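# Index the turntable one hole clockwise with the plunger

## Task

Rotate the turntable forward by exactly one hole, clockwise as viewed from above. The plunger's pin must end fully seated in the new hole. The fixture must stay upright on the deck, and neither gripper may be touching it at the finish.

## Robot and tools

ROBOT. There are two 6-joint arms, left_arm and right_arm, and each ends in a parallel gripper. Calibrated bases in the scene frame: left_arm at (+0.025, +0.326, +0.031) m and right_arm at (-0.004, -0.268, +0.031) m. Both are almost unrotated and both have +z up. The fingers point along the gripper's +z and open along its y. end_effector_position is the point between the pads, about 1 cm short of the tips.

FRAMES. Scene frame: origin at table height, midway between the nominal bases. +z is up, +x points out over the table, and left_arm is on the +y side. Image left/right does not match the arm names. Each arm's hand position, quaternion (wxyz) and wrist camera pose are given in that arm's own base frame. Fixed cameras and the table use the scene frame. Printed hand poses can be off by a few cm, more at long reach.

ROW LAYOUT. Every command row is one flat list of 14 numbers covering both arms, even if only one arm moves. First come left_arm's 7 numbers, then right_arm's 7. Each arm's 7 are, in order: waist, shoulder, elbow, wrist roll, wrist yaw, wrist pitch, opening. The six joint values are absolute target angles in radians, not offsets. Opening is an absolute command on a -1 (closed) to +1 (fully open) scale. Stated joint ranges are: waist -2.618..3.054, shoulder 0..3.142, elbow 0..3.142, wrist roll -2.094..2.094, wrist yaw -1.571..1.571, wrist pitch -1.571..1.571. The true ends may differ by up to 0.059 rad. A target more than 0.059 rad past a stated end, and further out than the joint's current angle, gets the call refused. Targets beyond the true end are clipped, and the result then prints "joint sent to its limit". To keep an arm or gripper as it is, resend its current Joint targets and its current opening; a 0 opening is a real command.

TOOLS.
- execute_actions(actions, cameras): actions is a list of actions. Each action is a table of up to 15 rows, and each row runs for one 1/30 s step. A short table repeats its last row until 15 steps are done. Per step, each joint target is held within 0.339 rad (waist, shoulder, elbow) or 2.2 rad (wrist joints) of the measured angle. A target that would shift the gripper more than 200 mm gets scaled back. An empty actions list returns the state plus all images, the scene number and the task.
- move(target, speed, blend, opening_speed, blocking, cameras): target is one 14-number row, or a list of up to 15 rows taking 10 s in total. All joints are interpolated together, so the hand follows a curve, with no obstacle avoidance. speed is in rad/s for the joint with the farthest to go, from 0.01 to 12.57 (default 0.5), given as one value or one per target. blend (rad) rounds the corners at intermediate targets. opening_speed (0.2 or more, scale units per second) ramps the gripper gradually. blocking=false returns after about 0.5 s while the motion continues, and a new move then replaces it. The result adds a "move:" line: done, off_target (at rest more than 0.035 rad from target), moving, held, or fault, plus limits=held if steps were withheld.
- wait(seconds 0 to 10, cameras): lets time pass while the last commands are held.
- stop(cameras): brakes a running move. It needs some room to do so.
- zoom_image(camera, region [x0,y0,x1,y1] in pixels, at most 504x504): a close-up of that camera's latest image. Cameras: cam_head_left, cam_head_right, cam_left_wrist, cam_right_wrist, each 896x504.
- read_manual(section): only licence texts.
- finished_scene(scene): ends the scene and cannot be undone. Scene 1 is practice; scene 2 counts.
The cameras argument takes ["all"], [] or a list of names. Omitting it gives images only for an empty actions list.

RESULTS. Joint positions and Joint velocities list each arm's six joints in row order, then the finger-pad gap in m (0.094 when fully open). "within noise" means the velocities are negligible. Joint targets shows what the joints are being driven to now. Tool commands shows the current gripper commands. grip_measured uses the opening scale and reads a little wide when the gripper is empty. "joint command not followed" means the clearance check altered some steps. Joint torques are in the same joint order and include gravity and offsets; joints 1 to 3 wrap at ±28 N m. MOTOR HOT appears at 75 °C. At 90 °C the arm folds and stays idle for the rest of the scene, so avoid long stretched holds or pushing against something that cannot move. Action results also list joint angles sampled at some steps.

GRIPPING. Gripper forces are about 50 to 64 N per pad. To squeeze, command roughly 0.05 below the reading at first contact. To release, command well above grip_measured.

HAZARDS. Avoid dropping parts, releasing moving parts, fast impacts and hard shoves. Keep the arms from pressing on each other, and never close one gripper on the other's fingers. Anything falling off the table fails the task. Any arm stop costs. Fast moves hit harder, and aiming past a contact presses harder. Thinking time runs the clock, so plan briefly. Sequence: look with the cameras, approach slowly, lift or work the plunger, rotate the table one hole clockwise, let the pin seat, release, withdraw both hands clear, then call finished_scene.

Each tool is called as name(argument=value, ...) on one line, values as JSON.

## Session

execute_actions(actions=[], cameras=["cam_head_left", "cam_head_right"])

zoom_image(camera="cam_head_left", region=[380, 260, 500, 370])

Scene clock: 0.00 s.
left_arm: end_effector_position=(+0.3789, +0.0005, +0.1416) grip_measured=+1.000 end_effector_quat_wxyz=(+0.682, -0.014, +0.730, +0.047) | right_arm: end_effector_position=(+0.3580, -0.0478, +0.1413) grip_measured=+1.000 end_effector_quat_wxyz=(+0.679, +0.114, +0.720, -0.089)
Joint names: [waist, shoulder, elbow, wrist roll, wrist yaw, wrist pitch]
Joint positions: left_arm=[-0.079 1.56 0.222 0.039 -0.166 1.272 0.094] | right_arm=[0.009 1.506 0.165 0.047 0.296 1.275 0.094]
Joint velocities: within noise
Joint torques (N m): no reading
Heat: left arm: 34 °C; right arm: 36 °C.
Joint targets: left_arm=[-0.079 1.557 0.226 0.038 -0.166 1.267] | right_arm=[0.009 1.502 0.170 0.046 0.296 1.270]
Tool commands: left_gripper/opening=+1.0 right_gripper/opening=+1.0
Images, in order (width x height): cam_head_left 896x504, cam_head_right 896x504.

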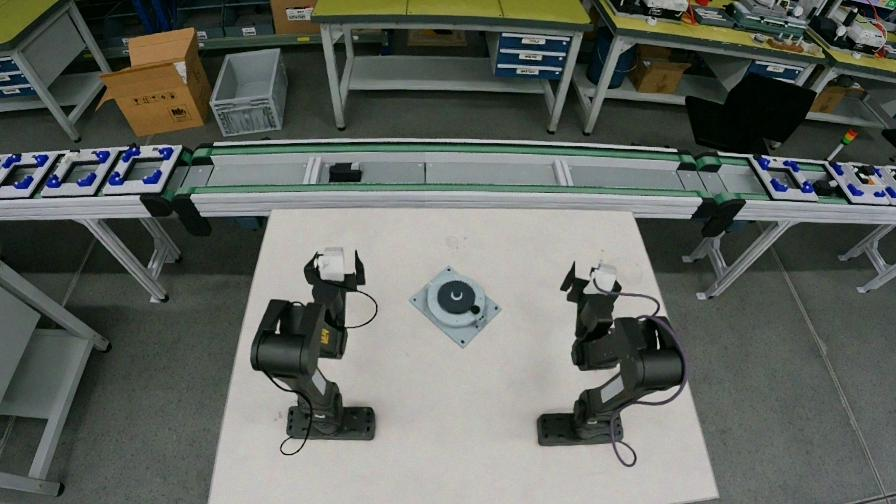

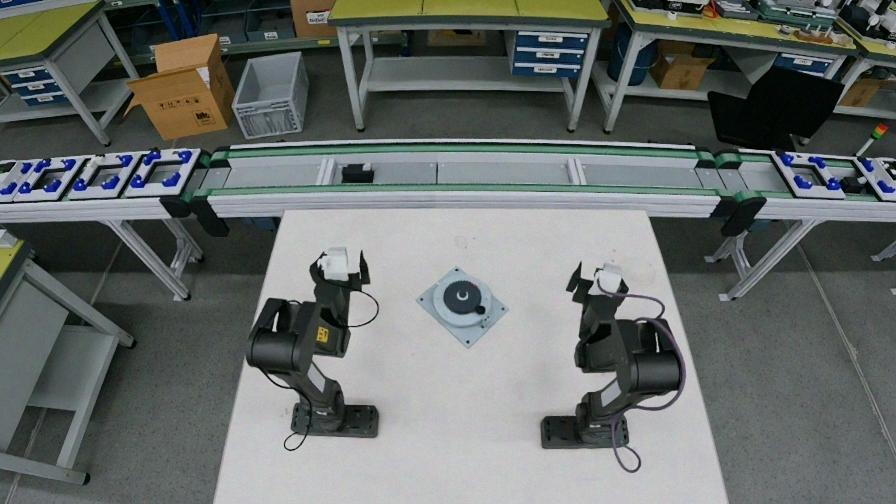

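Scaled by 4.200 from the camera's 896x504 image, which has a finer 1280x720 frame.

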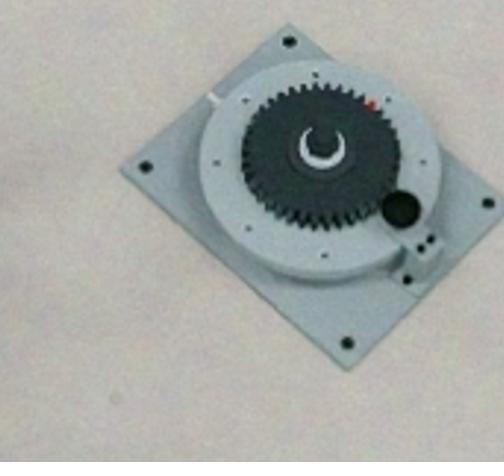

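move(target=[[-0.10, 1.60, 1.20, 0.20, 0.60, -0.50, 0.0, 0.35, 1.55, 1.20, -0.05, 0.0, -0.80, 0.1], [-0.078, 2.101, 1.360, 0.118, 1.151, -0.956, -0.1, 0.689, 2.038, 1.740, -0.105, -0.012, -1.280, 0.1]], speed=1.2, blend=[0.15, 0], opening_speed=1.5, cameras=["cam_left_wrist", "cam_right_wrist"])

Scene clock: 41.60 s.
left_arm: end_effector_position=(+0.3377, -0.1893, +0.0786) grip_measured=-0.098 end_effector_quat_wxyz=(-0.043, +0.054, +0.842, -0.535) | right_arm: end_effector_position=(+0.2945, +0.2488, +0.0901) grip_measured=+0.102 end_effector_quat_wxyz=(-0.004, -0.385, +0.923, +0.003)
Joint names: [waist, shoulder, elbow, wrist roll, wrist yaw, wrist pitch]
Joint positions: left_arm=[-0.085 2.091 1.337 0.122 1.129 -0.942 0.042] | right_arm=[0.695 2.025 1.716 -0.096 -0.008 -1.269 0.052]
Joint torques (N m): left_arm=[0.5 -9.69 6.23 -0.03 0.66 0.03] | right_arm=[-0.69 -9.51 9.83 -0.07 -0.07 0.14]
Heat: left arm: 35 °C; right arm: 37 °C.
Joint targets: left_arm=[-0.078 2.101 1.360 0.118 1.151 -0.956] | right_arm=[0.689 2.038 1.740 -0.105 -0.012 -1.280]
move: done
Images, in order (width x height): cam_left_wrist 896x504, cam_right_wrist 896x504.

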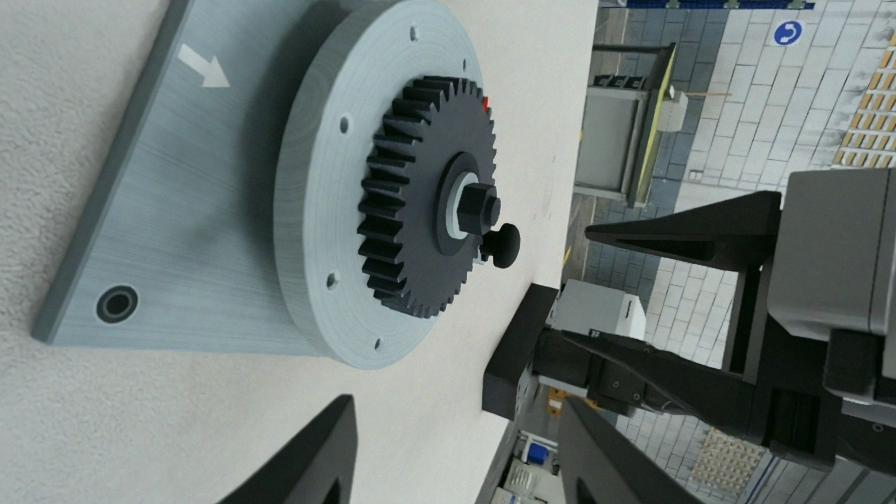

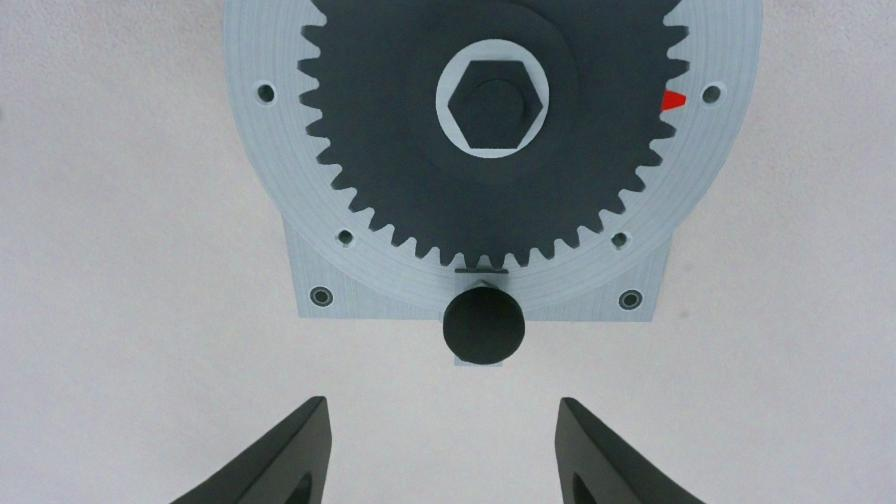

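move(target=[-0.118, 2.257, 1.370, 0.108, 1.151, -0.765, -0.1, 0.658, 1.970, 1.534, -0.125, 0.010, -1.105, 0.1], speed=0.4, cameras=["cam_left_wrist", "cam_right_wrist"])

zoom_image(camera="cam_right_wrist", region=[310, 240, 590, 504])

Scene clock: 68.83 s.
left_arm: end_effector_position=(+0.3484, -0.2006, +0.0278) grip_measured=-0.099 end_effector_quat_wxyz=(-0.044, +0.066, +0.841, -0.536) | right_arm: end_effector_position=(+0.2932, +0.2309, +0.0518) grip_measured=+0.102 end_effector_quat_wxyz=(-0.008, -0.380, +0.925, -0.003)
Joint names: [waist, shoulder, elbow, wrist roll, wrist yaw, wrist pitch]
Joint positions: left_arm=[-0.112 2.239 1.347 0.112 1.132 -0.784 0.042] | right_arm=[0.665 2.01 1.54 -0.115 0.002 -1.119 0.052]
Joint torques (N m): left_arm=[-0.5 -9.83 5.87 -0.01 0.64 0.45] | right_arm=[-0.8 -13.29 6.76 -0.08 0.07 0.34]
Heat: left arm: 37 °C; right arm: 40 °C.
Joint targets: left_arm=[-0.118 2.257 1.370 0.108 1.151 -0.765] | right_arm=[0.658 1.970 1.534 -0.125 0.010 -1.105]
move: off_target (right_arm); right_arm: the shoulder is farthest, 0.040 rad from its target
Images, in order (width x height): cam_left_wrist 896x504, cam_right_wrist 896x504.

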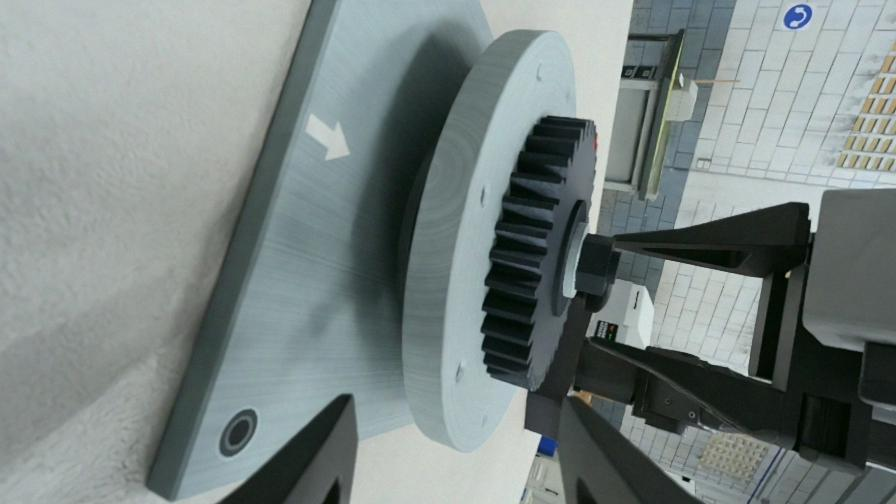

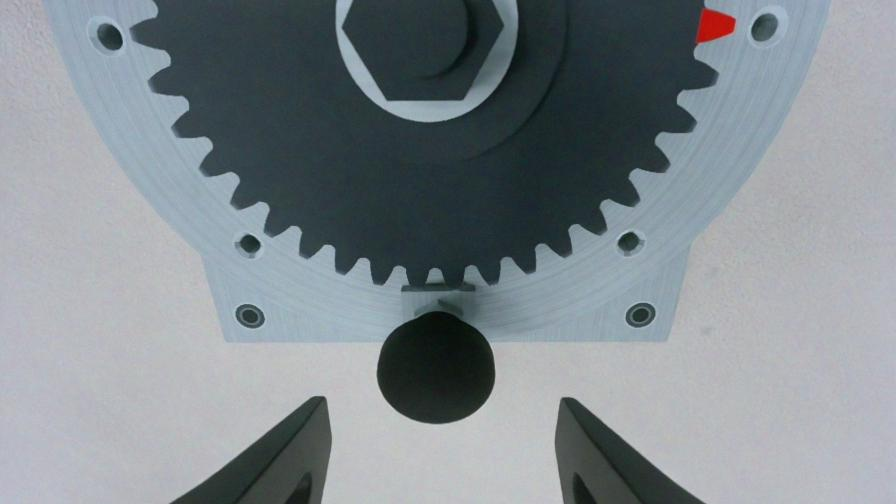

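Scaled by 1.800 from the camera's 896x504 image, which has a finer 1280x720 frame.

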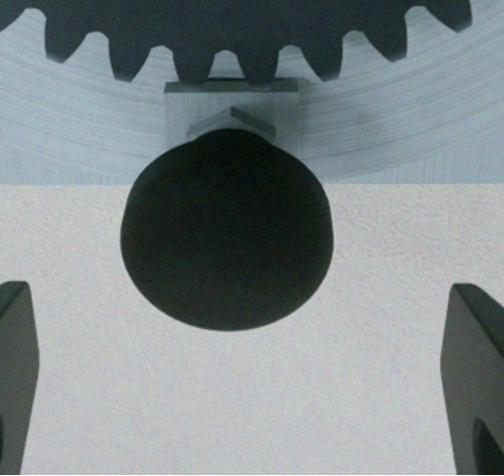

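move(target=[[-0.188, 2.274, 1.262, -0.059, 1.153, -0.530, -0.1, 0.678, 2.038, 1.467, -0.098, 0.008, -1.013, 0.1], [-0.188, 2.274, 1.262, -0.059, 1.153, -0.530, -0.1, 0.678, 2.038, 1.467, -0.098, 0.008, -1.013, -0.9]], speed=0.25, opening_speed=0.6, cameras=["cam_left_wrist", "cam_right_wrist"])

zoom_image(camera="cam_left_wrist", region=[330, 220, 610, 504])

Scene clock: 105.20 s.
left_arm: end_effector_position=(+0.3446, -0.2264, +0.0089) grip_measured=-0.099 end_effector_quat_wxyz=(-0.043, +0.066, +0.841, -0.535) | right_arm: end_effector_position=(+0.2942, +0.2333, +0.0338) grip_measured=-0.478 end_effector_quat_wxyz=(+0.002, -0.378, +0.926, +0.000)
Joint names: [waist, shoulder, elbow, wrist roll, wrist yaw, wrist pitch]
Joint positions: left_arm=[-0.182 2.251 1.275 -0.055 1.132 -0.547 0.042] | right_arm=[0.669 2.016 1.475 -0.107 0.002 -1.026 0.025]
Joint torques (N m): left_arm=[-0.54 -9.36 3 -0.02 0.65 0.69] | right_arm=[0.79 -8.51 6.48 0.11 0.04 0.36]
Heat: left arm: 36 °C; right arm: 41 °C.
Joint targets: left_arm=[-0.188 2.274 1.262 -0.059 1.153 -0.530] | right_arm=[0.678 2.038 1.467 -0.098 0.008 -1.013]
move: done
Images, in order (width x height): cam_left_wrist 896x504, cam_right_wrist 896x504.

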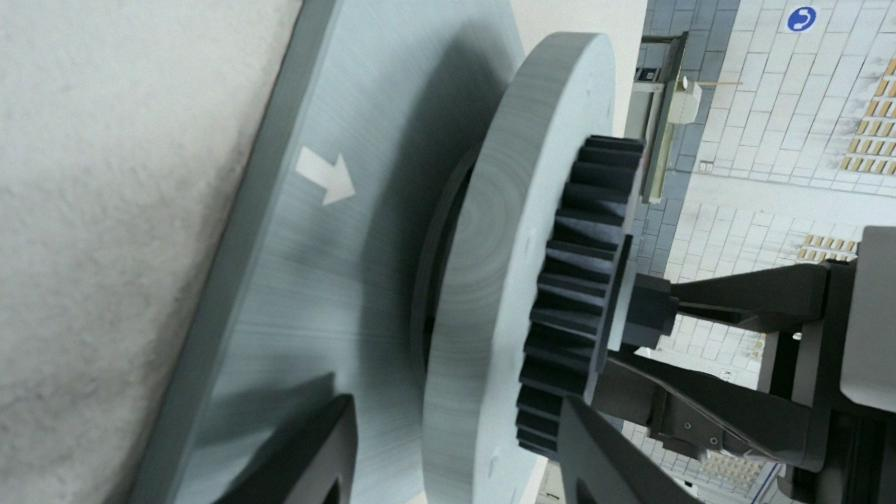

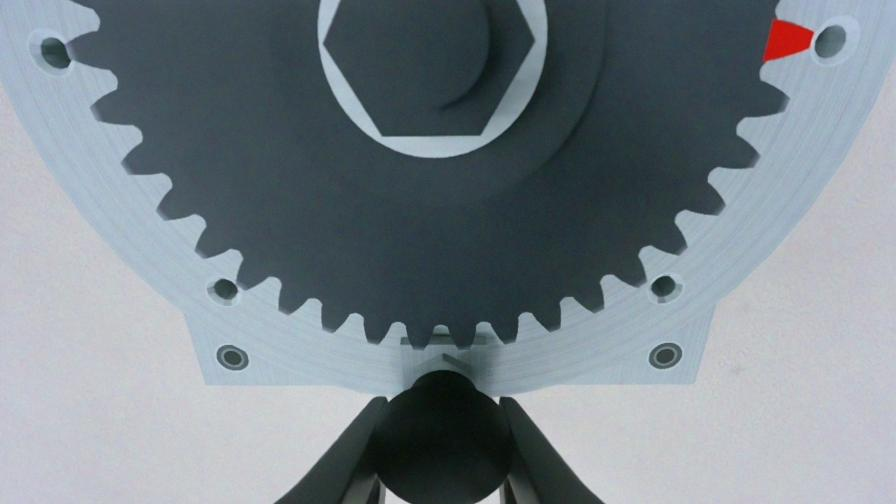

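Scaled by 1.775 from the camera's 896x504 image, which has a finer 1280x720 frame.

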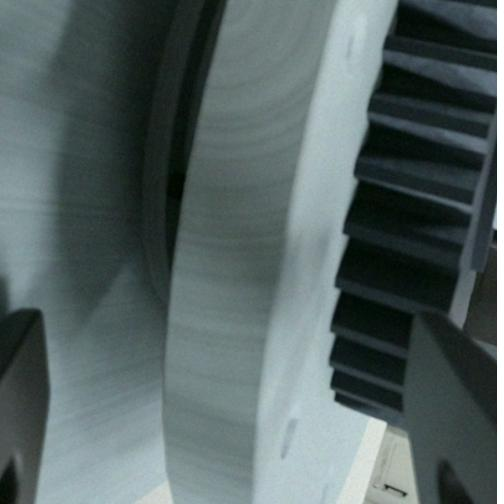

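move(target=[[-0.210, 2.278, 1.244, -0.111, 1.150, -0.463, -0.1, 0.678, 2.038, 1.467, -0.098, 0.008, -1.013, -0.9], [-0.210, 2.278, 1.244, -0.111, 1.150, -0.463, -0.95, 0.678, 2.038, 1.467, -0.098, 0.008, -1.013, -0.9]], speed=0.2, opening_speed=0.6, cameras=["cam_left_wrist", "cam_right_wrist"])

Scene clock: 159.27 s.
left_arm: end_effector_position=(+0.3432, -0.2359, +0.0073) grip_measured=-0.675 end_effector_quat_wxyz=(-0.044, +0.066, +0.836, -0.543) | right_arm: end_effector_position=(+0.2942, +0.2333, +0.0338) grip_measured=-0.478 end_effector_quat_wxyz=(+0.002, -0.378, +0.926, +0.000)
Joint names: [waist, shoulder, elbow, wrist roll, wrist yaw, wrist pitch]
Joint positions: left_arm=[-0.204 2.256 1.258 -0.107 1.15 -0.477 0.015] | right_arm=[0.669 2.016 1.475 -0.107 0.002 -1.026 0.025]
Joint torques (N m): left_arm=[-0.58 -9.4 2.92 -0.04 0.47 0.74] | right_arm=[0.83 -8.53 6.49 0.11 0.06 0.36]
Heat: left arm: 35 °C; right arm: 38 °C.
Joint targets: left_arm=[-0.210 2.278 1.244 -0.111 1.150 -0.463] | right_arm=[0.678 2.038 1.467 -0.098 0.008 -1.013]
move: done
Images, in order (width x height): cam_left_wrist 896x504, cam_right_wrist 896x504.

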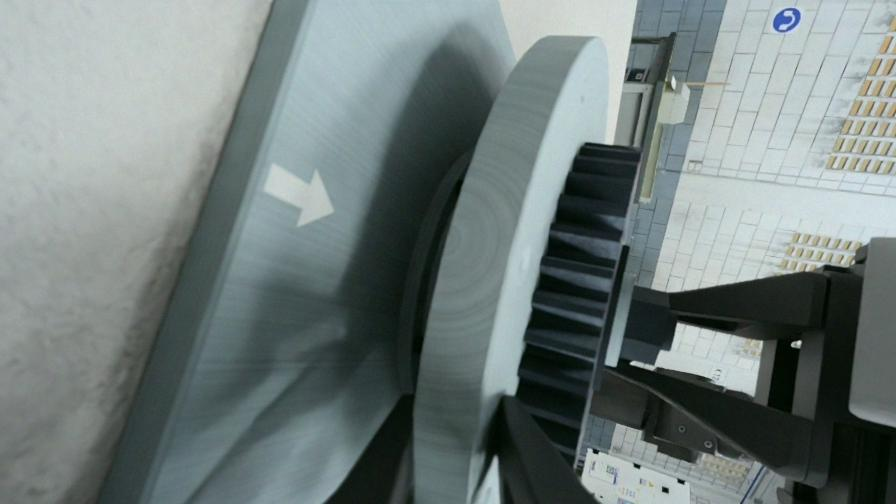

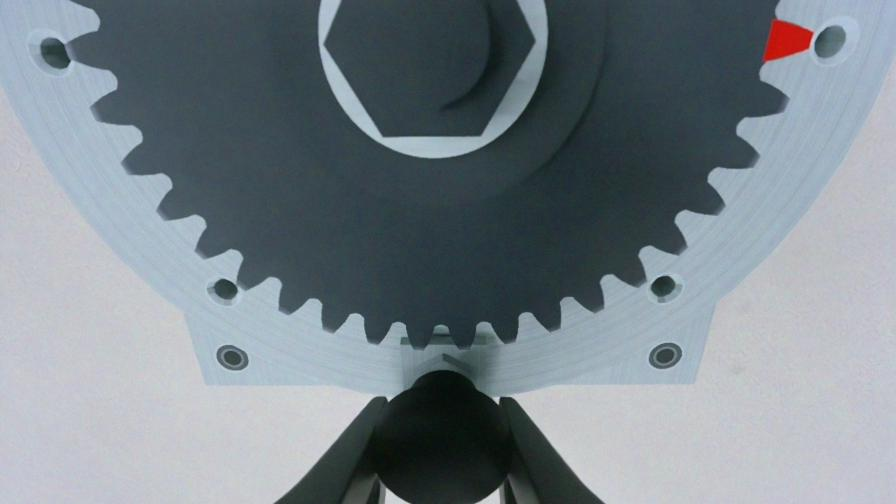

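move(target=[-0.210, 2.278, 1.244, -0.111, 1.150, -0.463, -0.95, 0.674, 1.866, 1.565, -0.102, 0.006, -1.064, -0.95], speed=0.15, cameras=["cam_right_wrist"])

move(target=[[-0.212, 2.382, 1.495, 0.150, 1.129, -0.823, -0.95, 0.674, 1.866, 1.565, -0.102, 0.006, -1.064, -0.95], [-0.219, 2.509, 1.731, 0.370, 1.100, -1.127, -0.95, 0.674, 1.866, 1.565, -0.102, 0.006, -1.064, -0.95]], speed=0.25, blend=[0.04, 0], cameras=["cam_right_wrist", "cam_left_wrist"])

Scene clock: 174.83 s.
left_arm: end_effector_position=(+0.3432, -0.2359, +0.0073) grip_measured=-0.675 end_effector_quat_wxyz=(-0.044, +0.066, +0.836, -0.543) | right_arm: end_effector_position=(+0.2948, +0.2338, +0.0412) grip_measured=-0.479 end_effector_quat_wxyz=(+0.007, -0.378, +0.926, +0.001)
Joint names: [waist, shoulder, elbow, wrist roll, wrist yaw, wrist pitch]
Joint positions: left_arm=[-0.204 2.256 1.258 -0.107 1.15 -0.477 0.015] | right_arm=[0.669 2.003 1.486 -0.107 0.002 -1.041 0.024]
Joint torques (N m): left_arm=[-0.58 -9.4 2.93 -0.02 0.47 0.73] | right_arm=[0.46 -21.18 15.1 0.07 0.02 0.06]
Heat: left arm: 36 °C; right arm: 39 °C.
Joint targets: left_arm=[-0.210 2.278 1.244 -0.111 1.150 -0.463] | right_arm=[0.674 1.866 1.565 -0.102 0.006 -1.064]
move: off_target (right_arm); right_arm: the shoulder is farthest, 0.137 rad from its target
Images, in order (width x height): cam_right_wrist 896x504.

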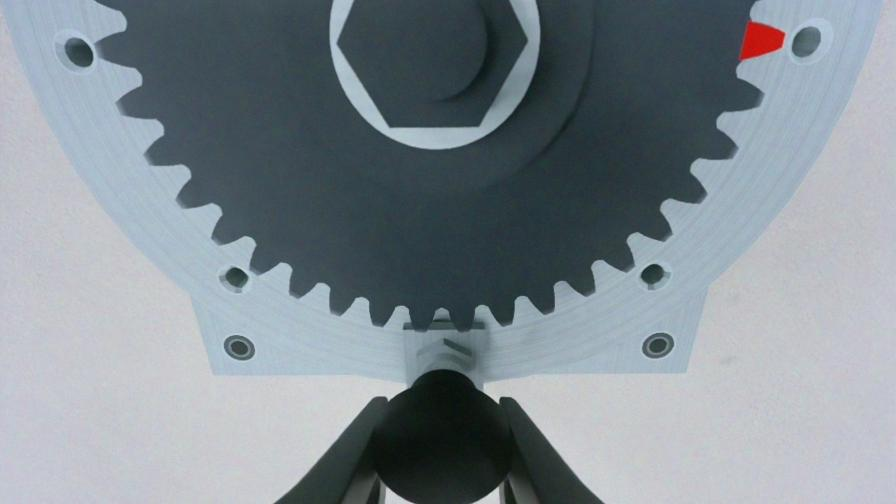

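Scene clock: 177.97 s.
left_arm: end_effector_position=(+0.3548, -0.2395, +0.0087) grip_measured=-0.681 end_effector_quat_wxyz=(-0.099, +0.152, +0.824, -0.536) | right_arm: end_effector_position=(+0.2948, +0.2338, +0.0412) grip_measured=-0.480 end_effector_quat_wxyz=(+0.007, -0.378, +0.926, +0.001)
Joint names: [waist, shoulder, elbow, wrist roll, wrist yaw, wrist pitch]
Joint positions: left_arm=[-0.21 2.49 1.7 0.364 1.128 -1.114 0.015] | right_arm=[0.669 2.003 1.486 -0.107 0.002 -1.041 0.024]
Joint torques (N m): left_arm=[-0.75 -11.47 6.53 0.06 0.19 -0.34] | right_arm=[0.43 -21.18 15.1 0.07 0.01 0.07]
Heat: left arm: 36 °C; right arm: 42 °C.
Joint targets: left_arm=[-0.219 2.509 1.731 0.370 1.100 -1.127] | right_arm=[0.674 1.866 1.565 -0.102 0.006 -1.064]
move: off_target (right_arm); right_arm: the shoulder is farthest, 0.137 rad from its target
Images, in order (width x height): cam_left_wrist 896x504, cam_right_wrist 896x504.

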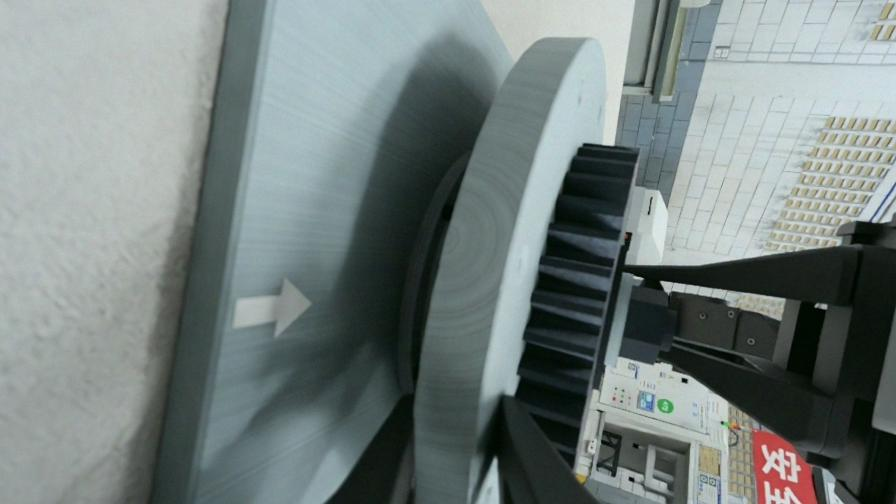

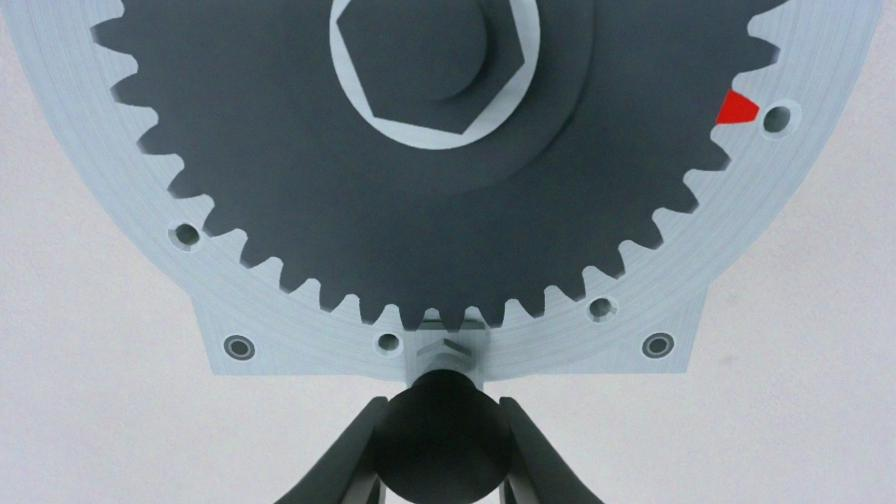

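move(target=[[-0.219, 2.509, 1.731, 0.370, 1.100, -1.127, -0.95, 0.674, 1.986, 1.480, -0.102, 0.006, -1.032, -0.95], [-0.219, 2.509, 1.731, 0.370, 1.100, -1.127, -0.95, 0.674, 1.990, 1.480, -0.102, 0.006, -1.032, 0.1]], speed=0.15, opening_speed=1.0, cameras=["cam_right_wrist"])

move(target=[[-0.219, 2.509, 1.731, 0.370, 1.100, -1.127, -0.1, 0.674, 1.945, 1.672, -0.102, 0.006, -1.260, 0.0], [-0.102, 2.545, 1.890, 0.572, 1.050, -1.428, -0.1, 0.690, 2.290, 2.165, 0.654, 0.006, -1.450, -0.1], [-0.102, 2.545, 1.890, 0.572, 1.050, -1.428, -0.1, 0.690, 2.286, 2.030, 0.654, 0.006, -1.328, -0.1]], speed=[0.4, 0.7, 0.4], opening_speed=1.5, cameras=["cam_right_wrist", "cam_left_wrist"])

zoom_image(camera="cam_right_wrist", region=[340, 220, 580, 440])

Scene clock: 240.03 s.
left_arm: end_effector_position=(+0.3546, -0.2394, +0.0087) grip_measured=-0.681 end_effector_quat_wxyz=(-0.099, +0.152, +0.824, -0.536) | right_arm: end_effector_position=(+0.2941, +0.2332, +0.0385) grip_measured=+0.098 end_effector_quat_wxyz=(+0.006, -0.378, +0.926, +0.001)
Joint names: [waist, shoulder, elbow, wrist roll, wrist yaw, wrist pitch]
Joint positions: left_arm=[-0.21 2.49 1.7 0.366 1.128 -1.114 0.015] | right_arm=[0.669 2.003 1.475 -0.107 0.002 -1.03 0.052]
Joint torques (N m): left_arm=[-0.75 -11.47 6.52 0.07 0.19 -0.31] | right_arm=[0.46 -11.04 7.68 0.07 0.02 0.26]
Heat: left arm: 41 °C; right arm: 67 °C.
Joint targets: left_arm=[-0.219 2.509 1.731 0.370 1.100 -1.127] | right_arm=[0.674 1.990 1.480 -0.102 0.006 -1.032]
move: done
Images, in order (width x height): cam_right_wrist 896x504.

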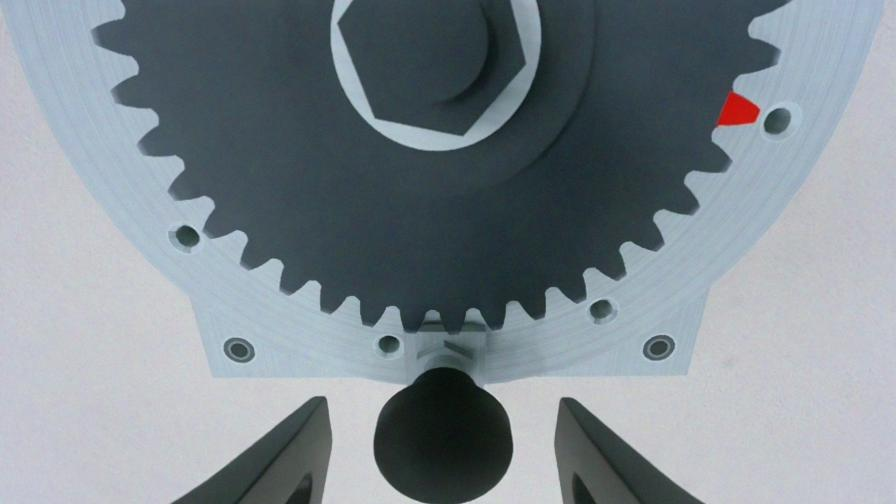

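Scene clock: 244.87 s.
left_arm: end_effector_position=(+0.3709, -0.1932, +0.0322) grip_measured=-0.101 end_effector_quat_wxyz=(-0.099, +0.157, +0.835, -0.519) | right_arm: end_effector_position=(+0.3424, +0.2789, +0.0759) grip_measured=-0.098 end_effector_quat_wxyz=(+0.002, -0.019, +1.000, +0.000)
Joint names: [waist, shoulder, elbow, wrist roll, wrist yaw, wrist pitch]
Joint positions: left_arm=[-0.106 2.516 1.866 0.556 1.044 -1.416 0.042] | right_arm=[0.682 2.265 2.037 0.644 0.002 -1.339 0.042]
Joint torques (N m): left_arm=[0.31 -10.89 6.01 0.2 0.45 -0.6] | right_arm=[0.7 -10.92 6.94 0.11 0.02 0.35]
Heat: left arm: 40 °C; right arm: 63 °C.
Joint targets: left_arm=[-0.102 2.545 1.890 0.572 1.050 -1.428] | right_arm=[0.690 2.286 2.030 0.654 0.006 -1.328]
move: done
Images, in order (width x height): cam_left_wrist 896x504, cam_right_wrist 896x504.

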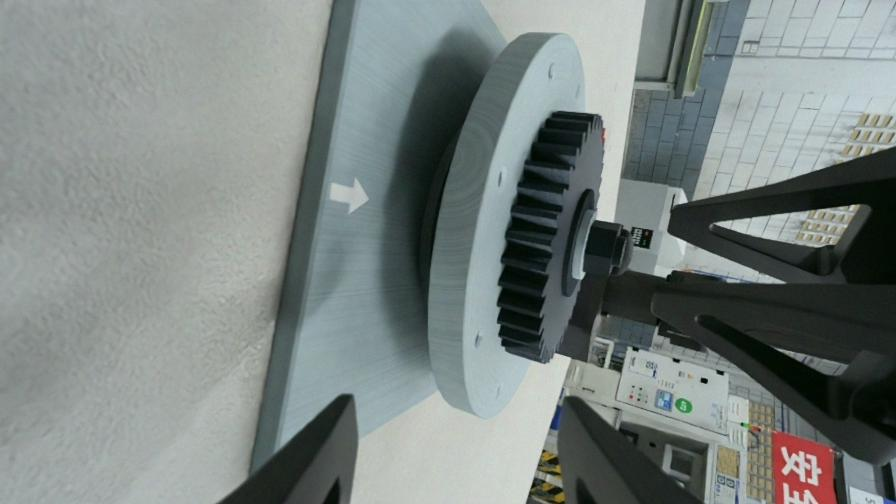

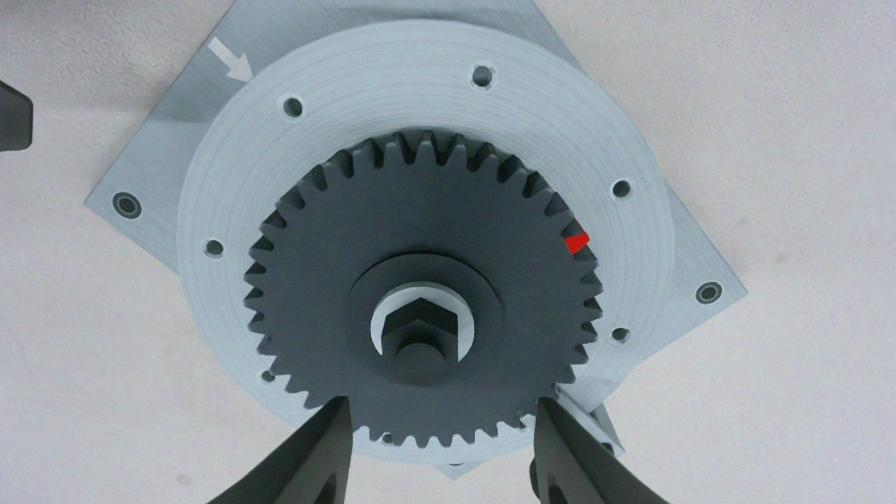

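Scaled by 2.100 from the camera's 896x504 image, which has a finer 1280x720 frame.

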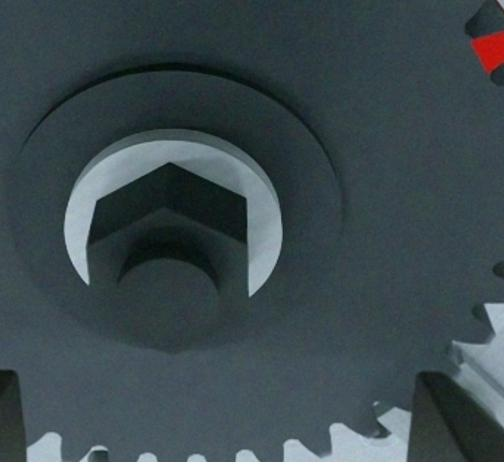

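move(target=[[-0.102, 2.545, 1.890, 0.572, 1.050, -1.428, -0.1, 0.701, 2.313, 1.970, 0.721, 0.006, -1.245, -0.1], [-0.102, 2.545, 1.890, 0.572, 1.050, -1.428, -0.1, 0.701, 2.313, 1.970, 0.721, 0.006, -1.245, -1.0]], speed=0.2, opening_speed=0.6, cameras=["cam_right_wrist"])

zoom_image(camera="cam_right_wrist", region=[340, 300, 540, 500])

Scene clock: 280.97 s.
left_arm: end_effector_position=(+0.3709, -0.1932, +0.0322) grip_measured=-0.101 end_effector_quat_wxyz=(-0.099, +0.157, +0.835, -0.518) | right_arm: end_effector_position=(+0.3425, +0.2853, +0.0503) grip_measured=-0.594 end_effector_quat_wxyz=(+0.001, +0.009, +1.000, +0.000)
Joint names: [waist, shoulder, elbow, wrist roll, wrist yaw, wrist pitch]
Joint positions: left_arm=[-0.106 2.516 1.866 0.556 1.043 -1.416 0.042] | right_arm=[0.693 2.29 1.977 0.711 0.002 -1.256 0.019]
Joint torques (N m): left_arm=[0.25 -10.86 6.02 0.2 0.44 -0.59] | right_arm=[0.68 -10.84 6.91 0.13 0.02 0.34]
Heat: left arm: 39 °C; right arm: 52 °C.
Joint targets: left_arm=[-0.102 2.545 1.890 0.572 1.050 -1.428] | right_arm=[0.701 2.313 1.970 0.721 0.006 -1.245]
move: done
Images, in order (width x height): cam_right_wrist 896x504.

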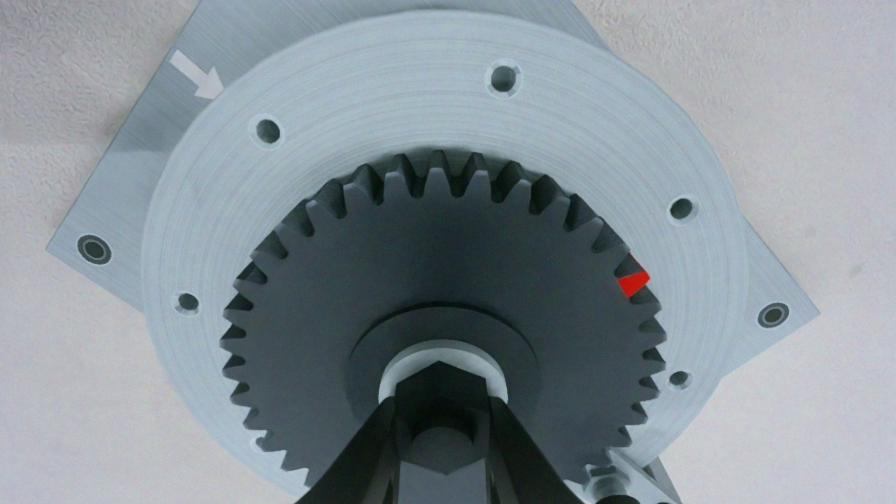

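Scaled by 2.520 from the camera's 896x504 image, which has a finer 1280x720 frame.

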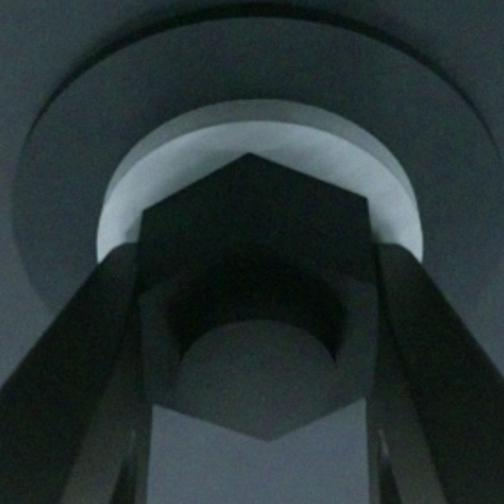

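move(target=[[-0.102, 2.545, 1.890, 0.572, 1.050, -1.428, -0.1, 0.701, 2.313, 1.970, 1.150, 0.006, -1.245, -1.0], [-0.102, 2.545, 1.890, 0.572, 1.050, -1.428, -0.1, 0.701, 2.313, 1.970, 1.270, 0.006, -1.245, -1.0]], speed=[0.2, 0.05], cameras=["cam_right_wrist", "cam_left_wrist"])

zoom_image(camera="cam_left_wrist", region=[450, 100, 700, 350])

Scene clock: 302.27 s.
left_arm: end_effector_position=(+0.3709, -0.1932, +0.0322) grip_measured=-0.101 end_effector_quat_wxyz=(-0.099, +0.157, +0.835, -0.518) | right_arm: end_effector_position=(+0.3431, +0.2871, +0.0503) grip_measured=-0.594 end_effector_quat_wxyz=(+0.003, +0.264, +0.965, +0.003)
Joint names: [waist, shoulder, elbow, wrist roll, wrist yaw, wrist pitch]
Joint positions: left_arm=[-0.106 2.516 1.866 0.556 1.043 -1.416 0.042] | right_arm=[0.695 2.29 1.977 1.229 0.002 -1.249 0.019]
Joint torques (N m): left_arm=[0.28 -10.89 6.04 0.2 0.44 -0.6] | right_arm=[0.5 -10.92 6.91 0.42 0.02 0.3]
Heat: left arm: 39 °C; right arm: 48 °C.
Joint targets: left_arm=[-0.102 2.545 1.890 0.572 1.050 -1.428] | right_arm=[0.701 2.313 1.970 1.270 0.006 -1.245]
move: off_target (right_arm); right_arm: the wrist roll is farthest, 0.041 rad from its target
Images, in order (width x height): cam_left_wrist 896x504, cam_right_wrist 896x504.

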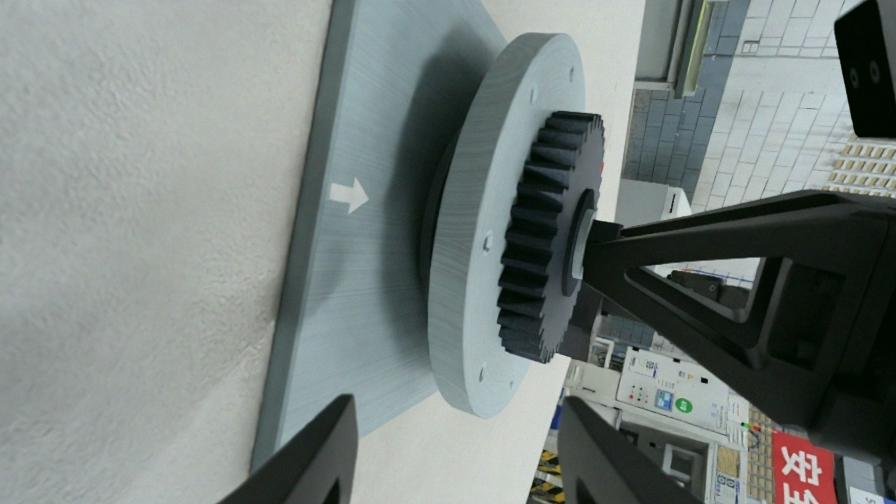

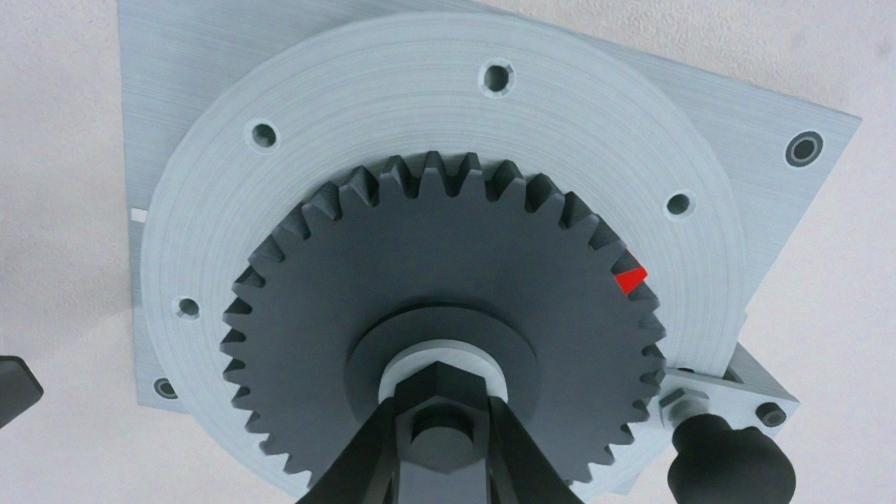

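Scaled by 2.016 from the camera's 896x504 image, which has a finer 1280x720 frame.

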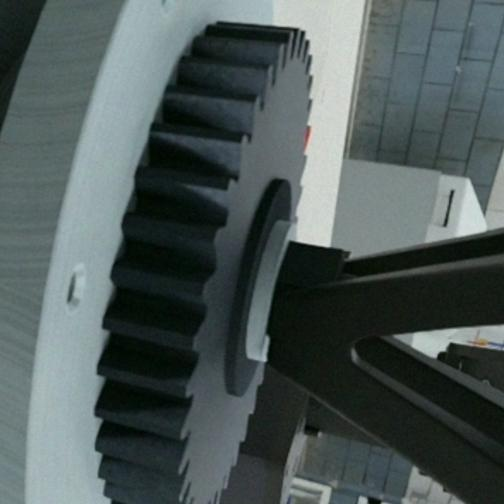

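zoom_image(camera="cam_right_wrist", region=[610, 330, 830, 504])

Scaled by 2.291 from the camera's 896x504 image, which has a finer 1280x720 frame.

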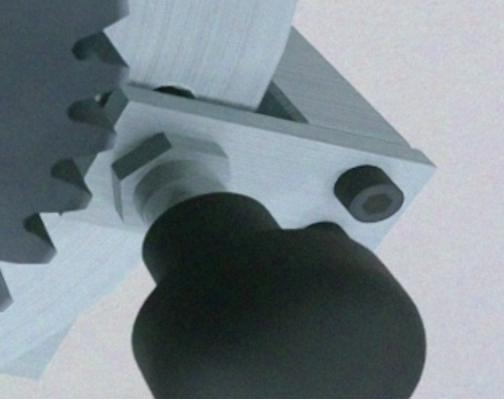

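move(target=[-0.102, 2.545, 1.890, 0.572, 1.050, -1.428, -0.1, 0.701, 2.313, 1.970, 1.340, 0.006, -1.245, -1.0], speed=0.05, cameras=["cam_right_wrist"])

zoom_image(camera="cam_right_wrist", region=[610, 330, 830, 504])

Scene clock: 326.40 s.
left_arm: end_effector_position=(+0.3709, -0.1932, +0.0322) grip_measured=-0.101 end_effector_quat_wxyz=(-0.099, +0.157, +0.835, -0.518) | right_arm: end_effector_position=(+0.3432, +0.2875, +0.0503) grip_measured=-0.594 end_effector_quat_wxyz=(+0.003, +0.301, +0.953, +0.004)
Joint names: [waist, shoulder, elbow, wrist roll, wrist yaw, wrist pitch]
Joint positions: left_arm=[-0.106 2.516 1.866 0.556 1.043 -1.416 0.042] | right_arm=[0.696 2.29 1.977 1.308 0.002 -1.248 0.019]
Joint torques (N m): left_arm=[0.31 -10.86 6.05 0.2 0.44 -0.6] | right_arm=[0.39 -10.88 6.9 0.34 0.01 0.28]
Heat: left arm: 39 °C; right arm: 46 °C.
Joint targets: left_arm=[-0.102 2.545 1.890 0.572 1.050 -1.428] | right_arm=[0.701 2.313 1.970 1.340 0.006 -1.245]
move: done
Images, in order (width x height): cam_right_wrist 896x504.

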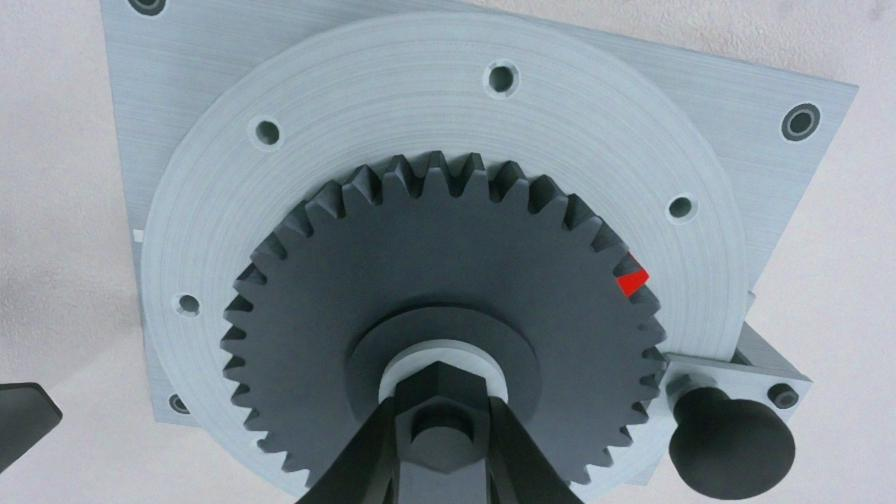

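Scaled by 2.291 from the camera's 896x504 image, which has a finer 1280x720 frame.

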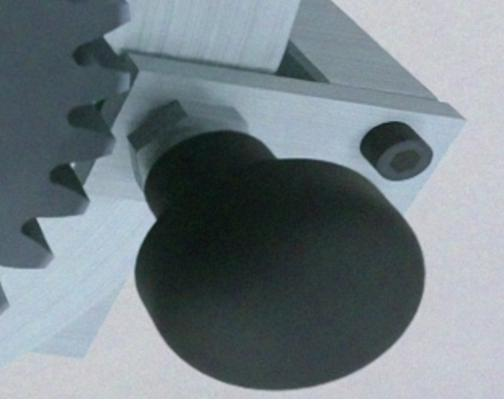

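move(target=[[-0.102, 2.545, 1.890, 0.572, 1.050, -1.428, -0.1, 0.701, 2.313, 1.970, 1.360, 0.006, -1.245, -1.0], [-0.102, 2.545, 1.890, 0.572, 1.050, -1.428, -0.1, 0.701, 2.313, 1.970, 1.310, 0.006, -1.245, -1.0], [-0.102, 2.545, 1.890, 0.572, 1.050, -1.428, -0.1, 0.701, 2.313, 1.970, 1.310, 0.006, -1.245, -0.1]], speed=0.1, opening_speed=0.8, cameras=["cam_right_wrist"])

zoom_image(camera="cam_right_wrist", region=[610, 330, 830, 504])

Scene clock: 343.17 s.
left_arm: end_effector_position=(+0.3709, -0.1932, +0.0322) grip_measured=-0.101 end_effector_quat_wxyz=(-0.099, +0.158, +0.835, -0.518) | right_arm: end_effector_position=(+0.3432, +0.2875, +0.0503) grip_measured=-0.102 end_effector_quat_wxyz=(+0.003, +0.299, +0.954, +0.004)
Joint names: [waist, shoulder, elbow, wrist roll, wrist yaw, wrist pitch]
Joint positions: left_arm=[-0.106 2.516 1.866 0.556 1.043 -1.416 0.042] | right_arm=[0.696 2.29 1.977 1.304 0.002 -1.248 0.042]
Joint torques (N m): left_arm=[0.25 -10.89 6.06 0.19 0.46 -0.59] | right_arm=[0.4 -10.85 6.94 0.1 0.02 0.29]
Heat: left arm: 39 °C; right arm: 45 °C.
Joint targets: left_arm=[-0.102 2.545 1.890 0.572 1.050 -1.428] | right_arm=[0.701 2.313 1.970 1.310 0.006 -1.245]
move: done
Images, in order (width x height): cam_right_wrist 896x504.

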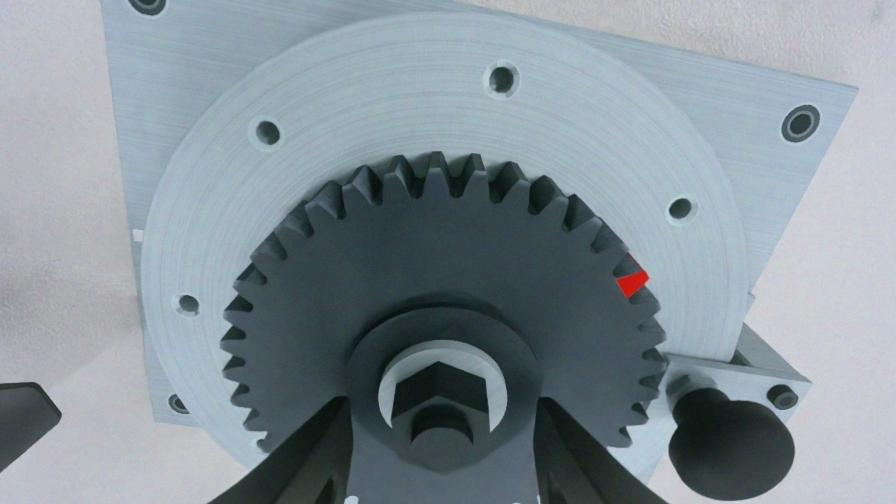

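Scaled by 2.291 from the camera's 896x504 image, which has a finer 1280x720 frame.

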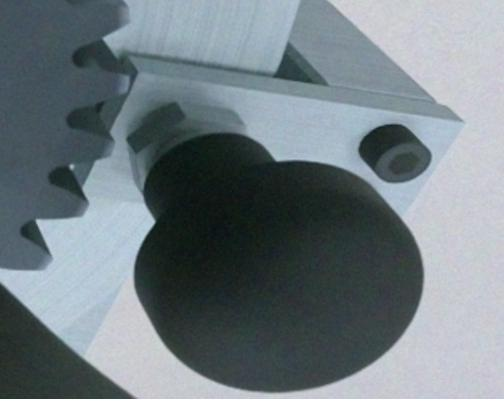

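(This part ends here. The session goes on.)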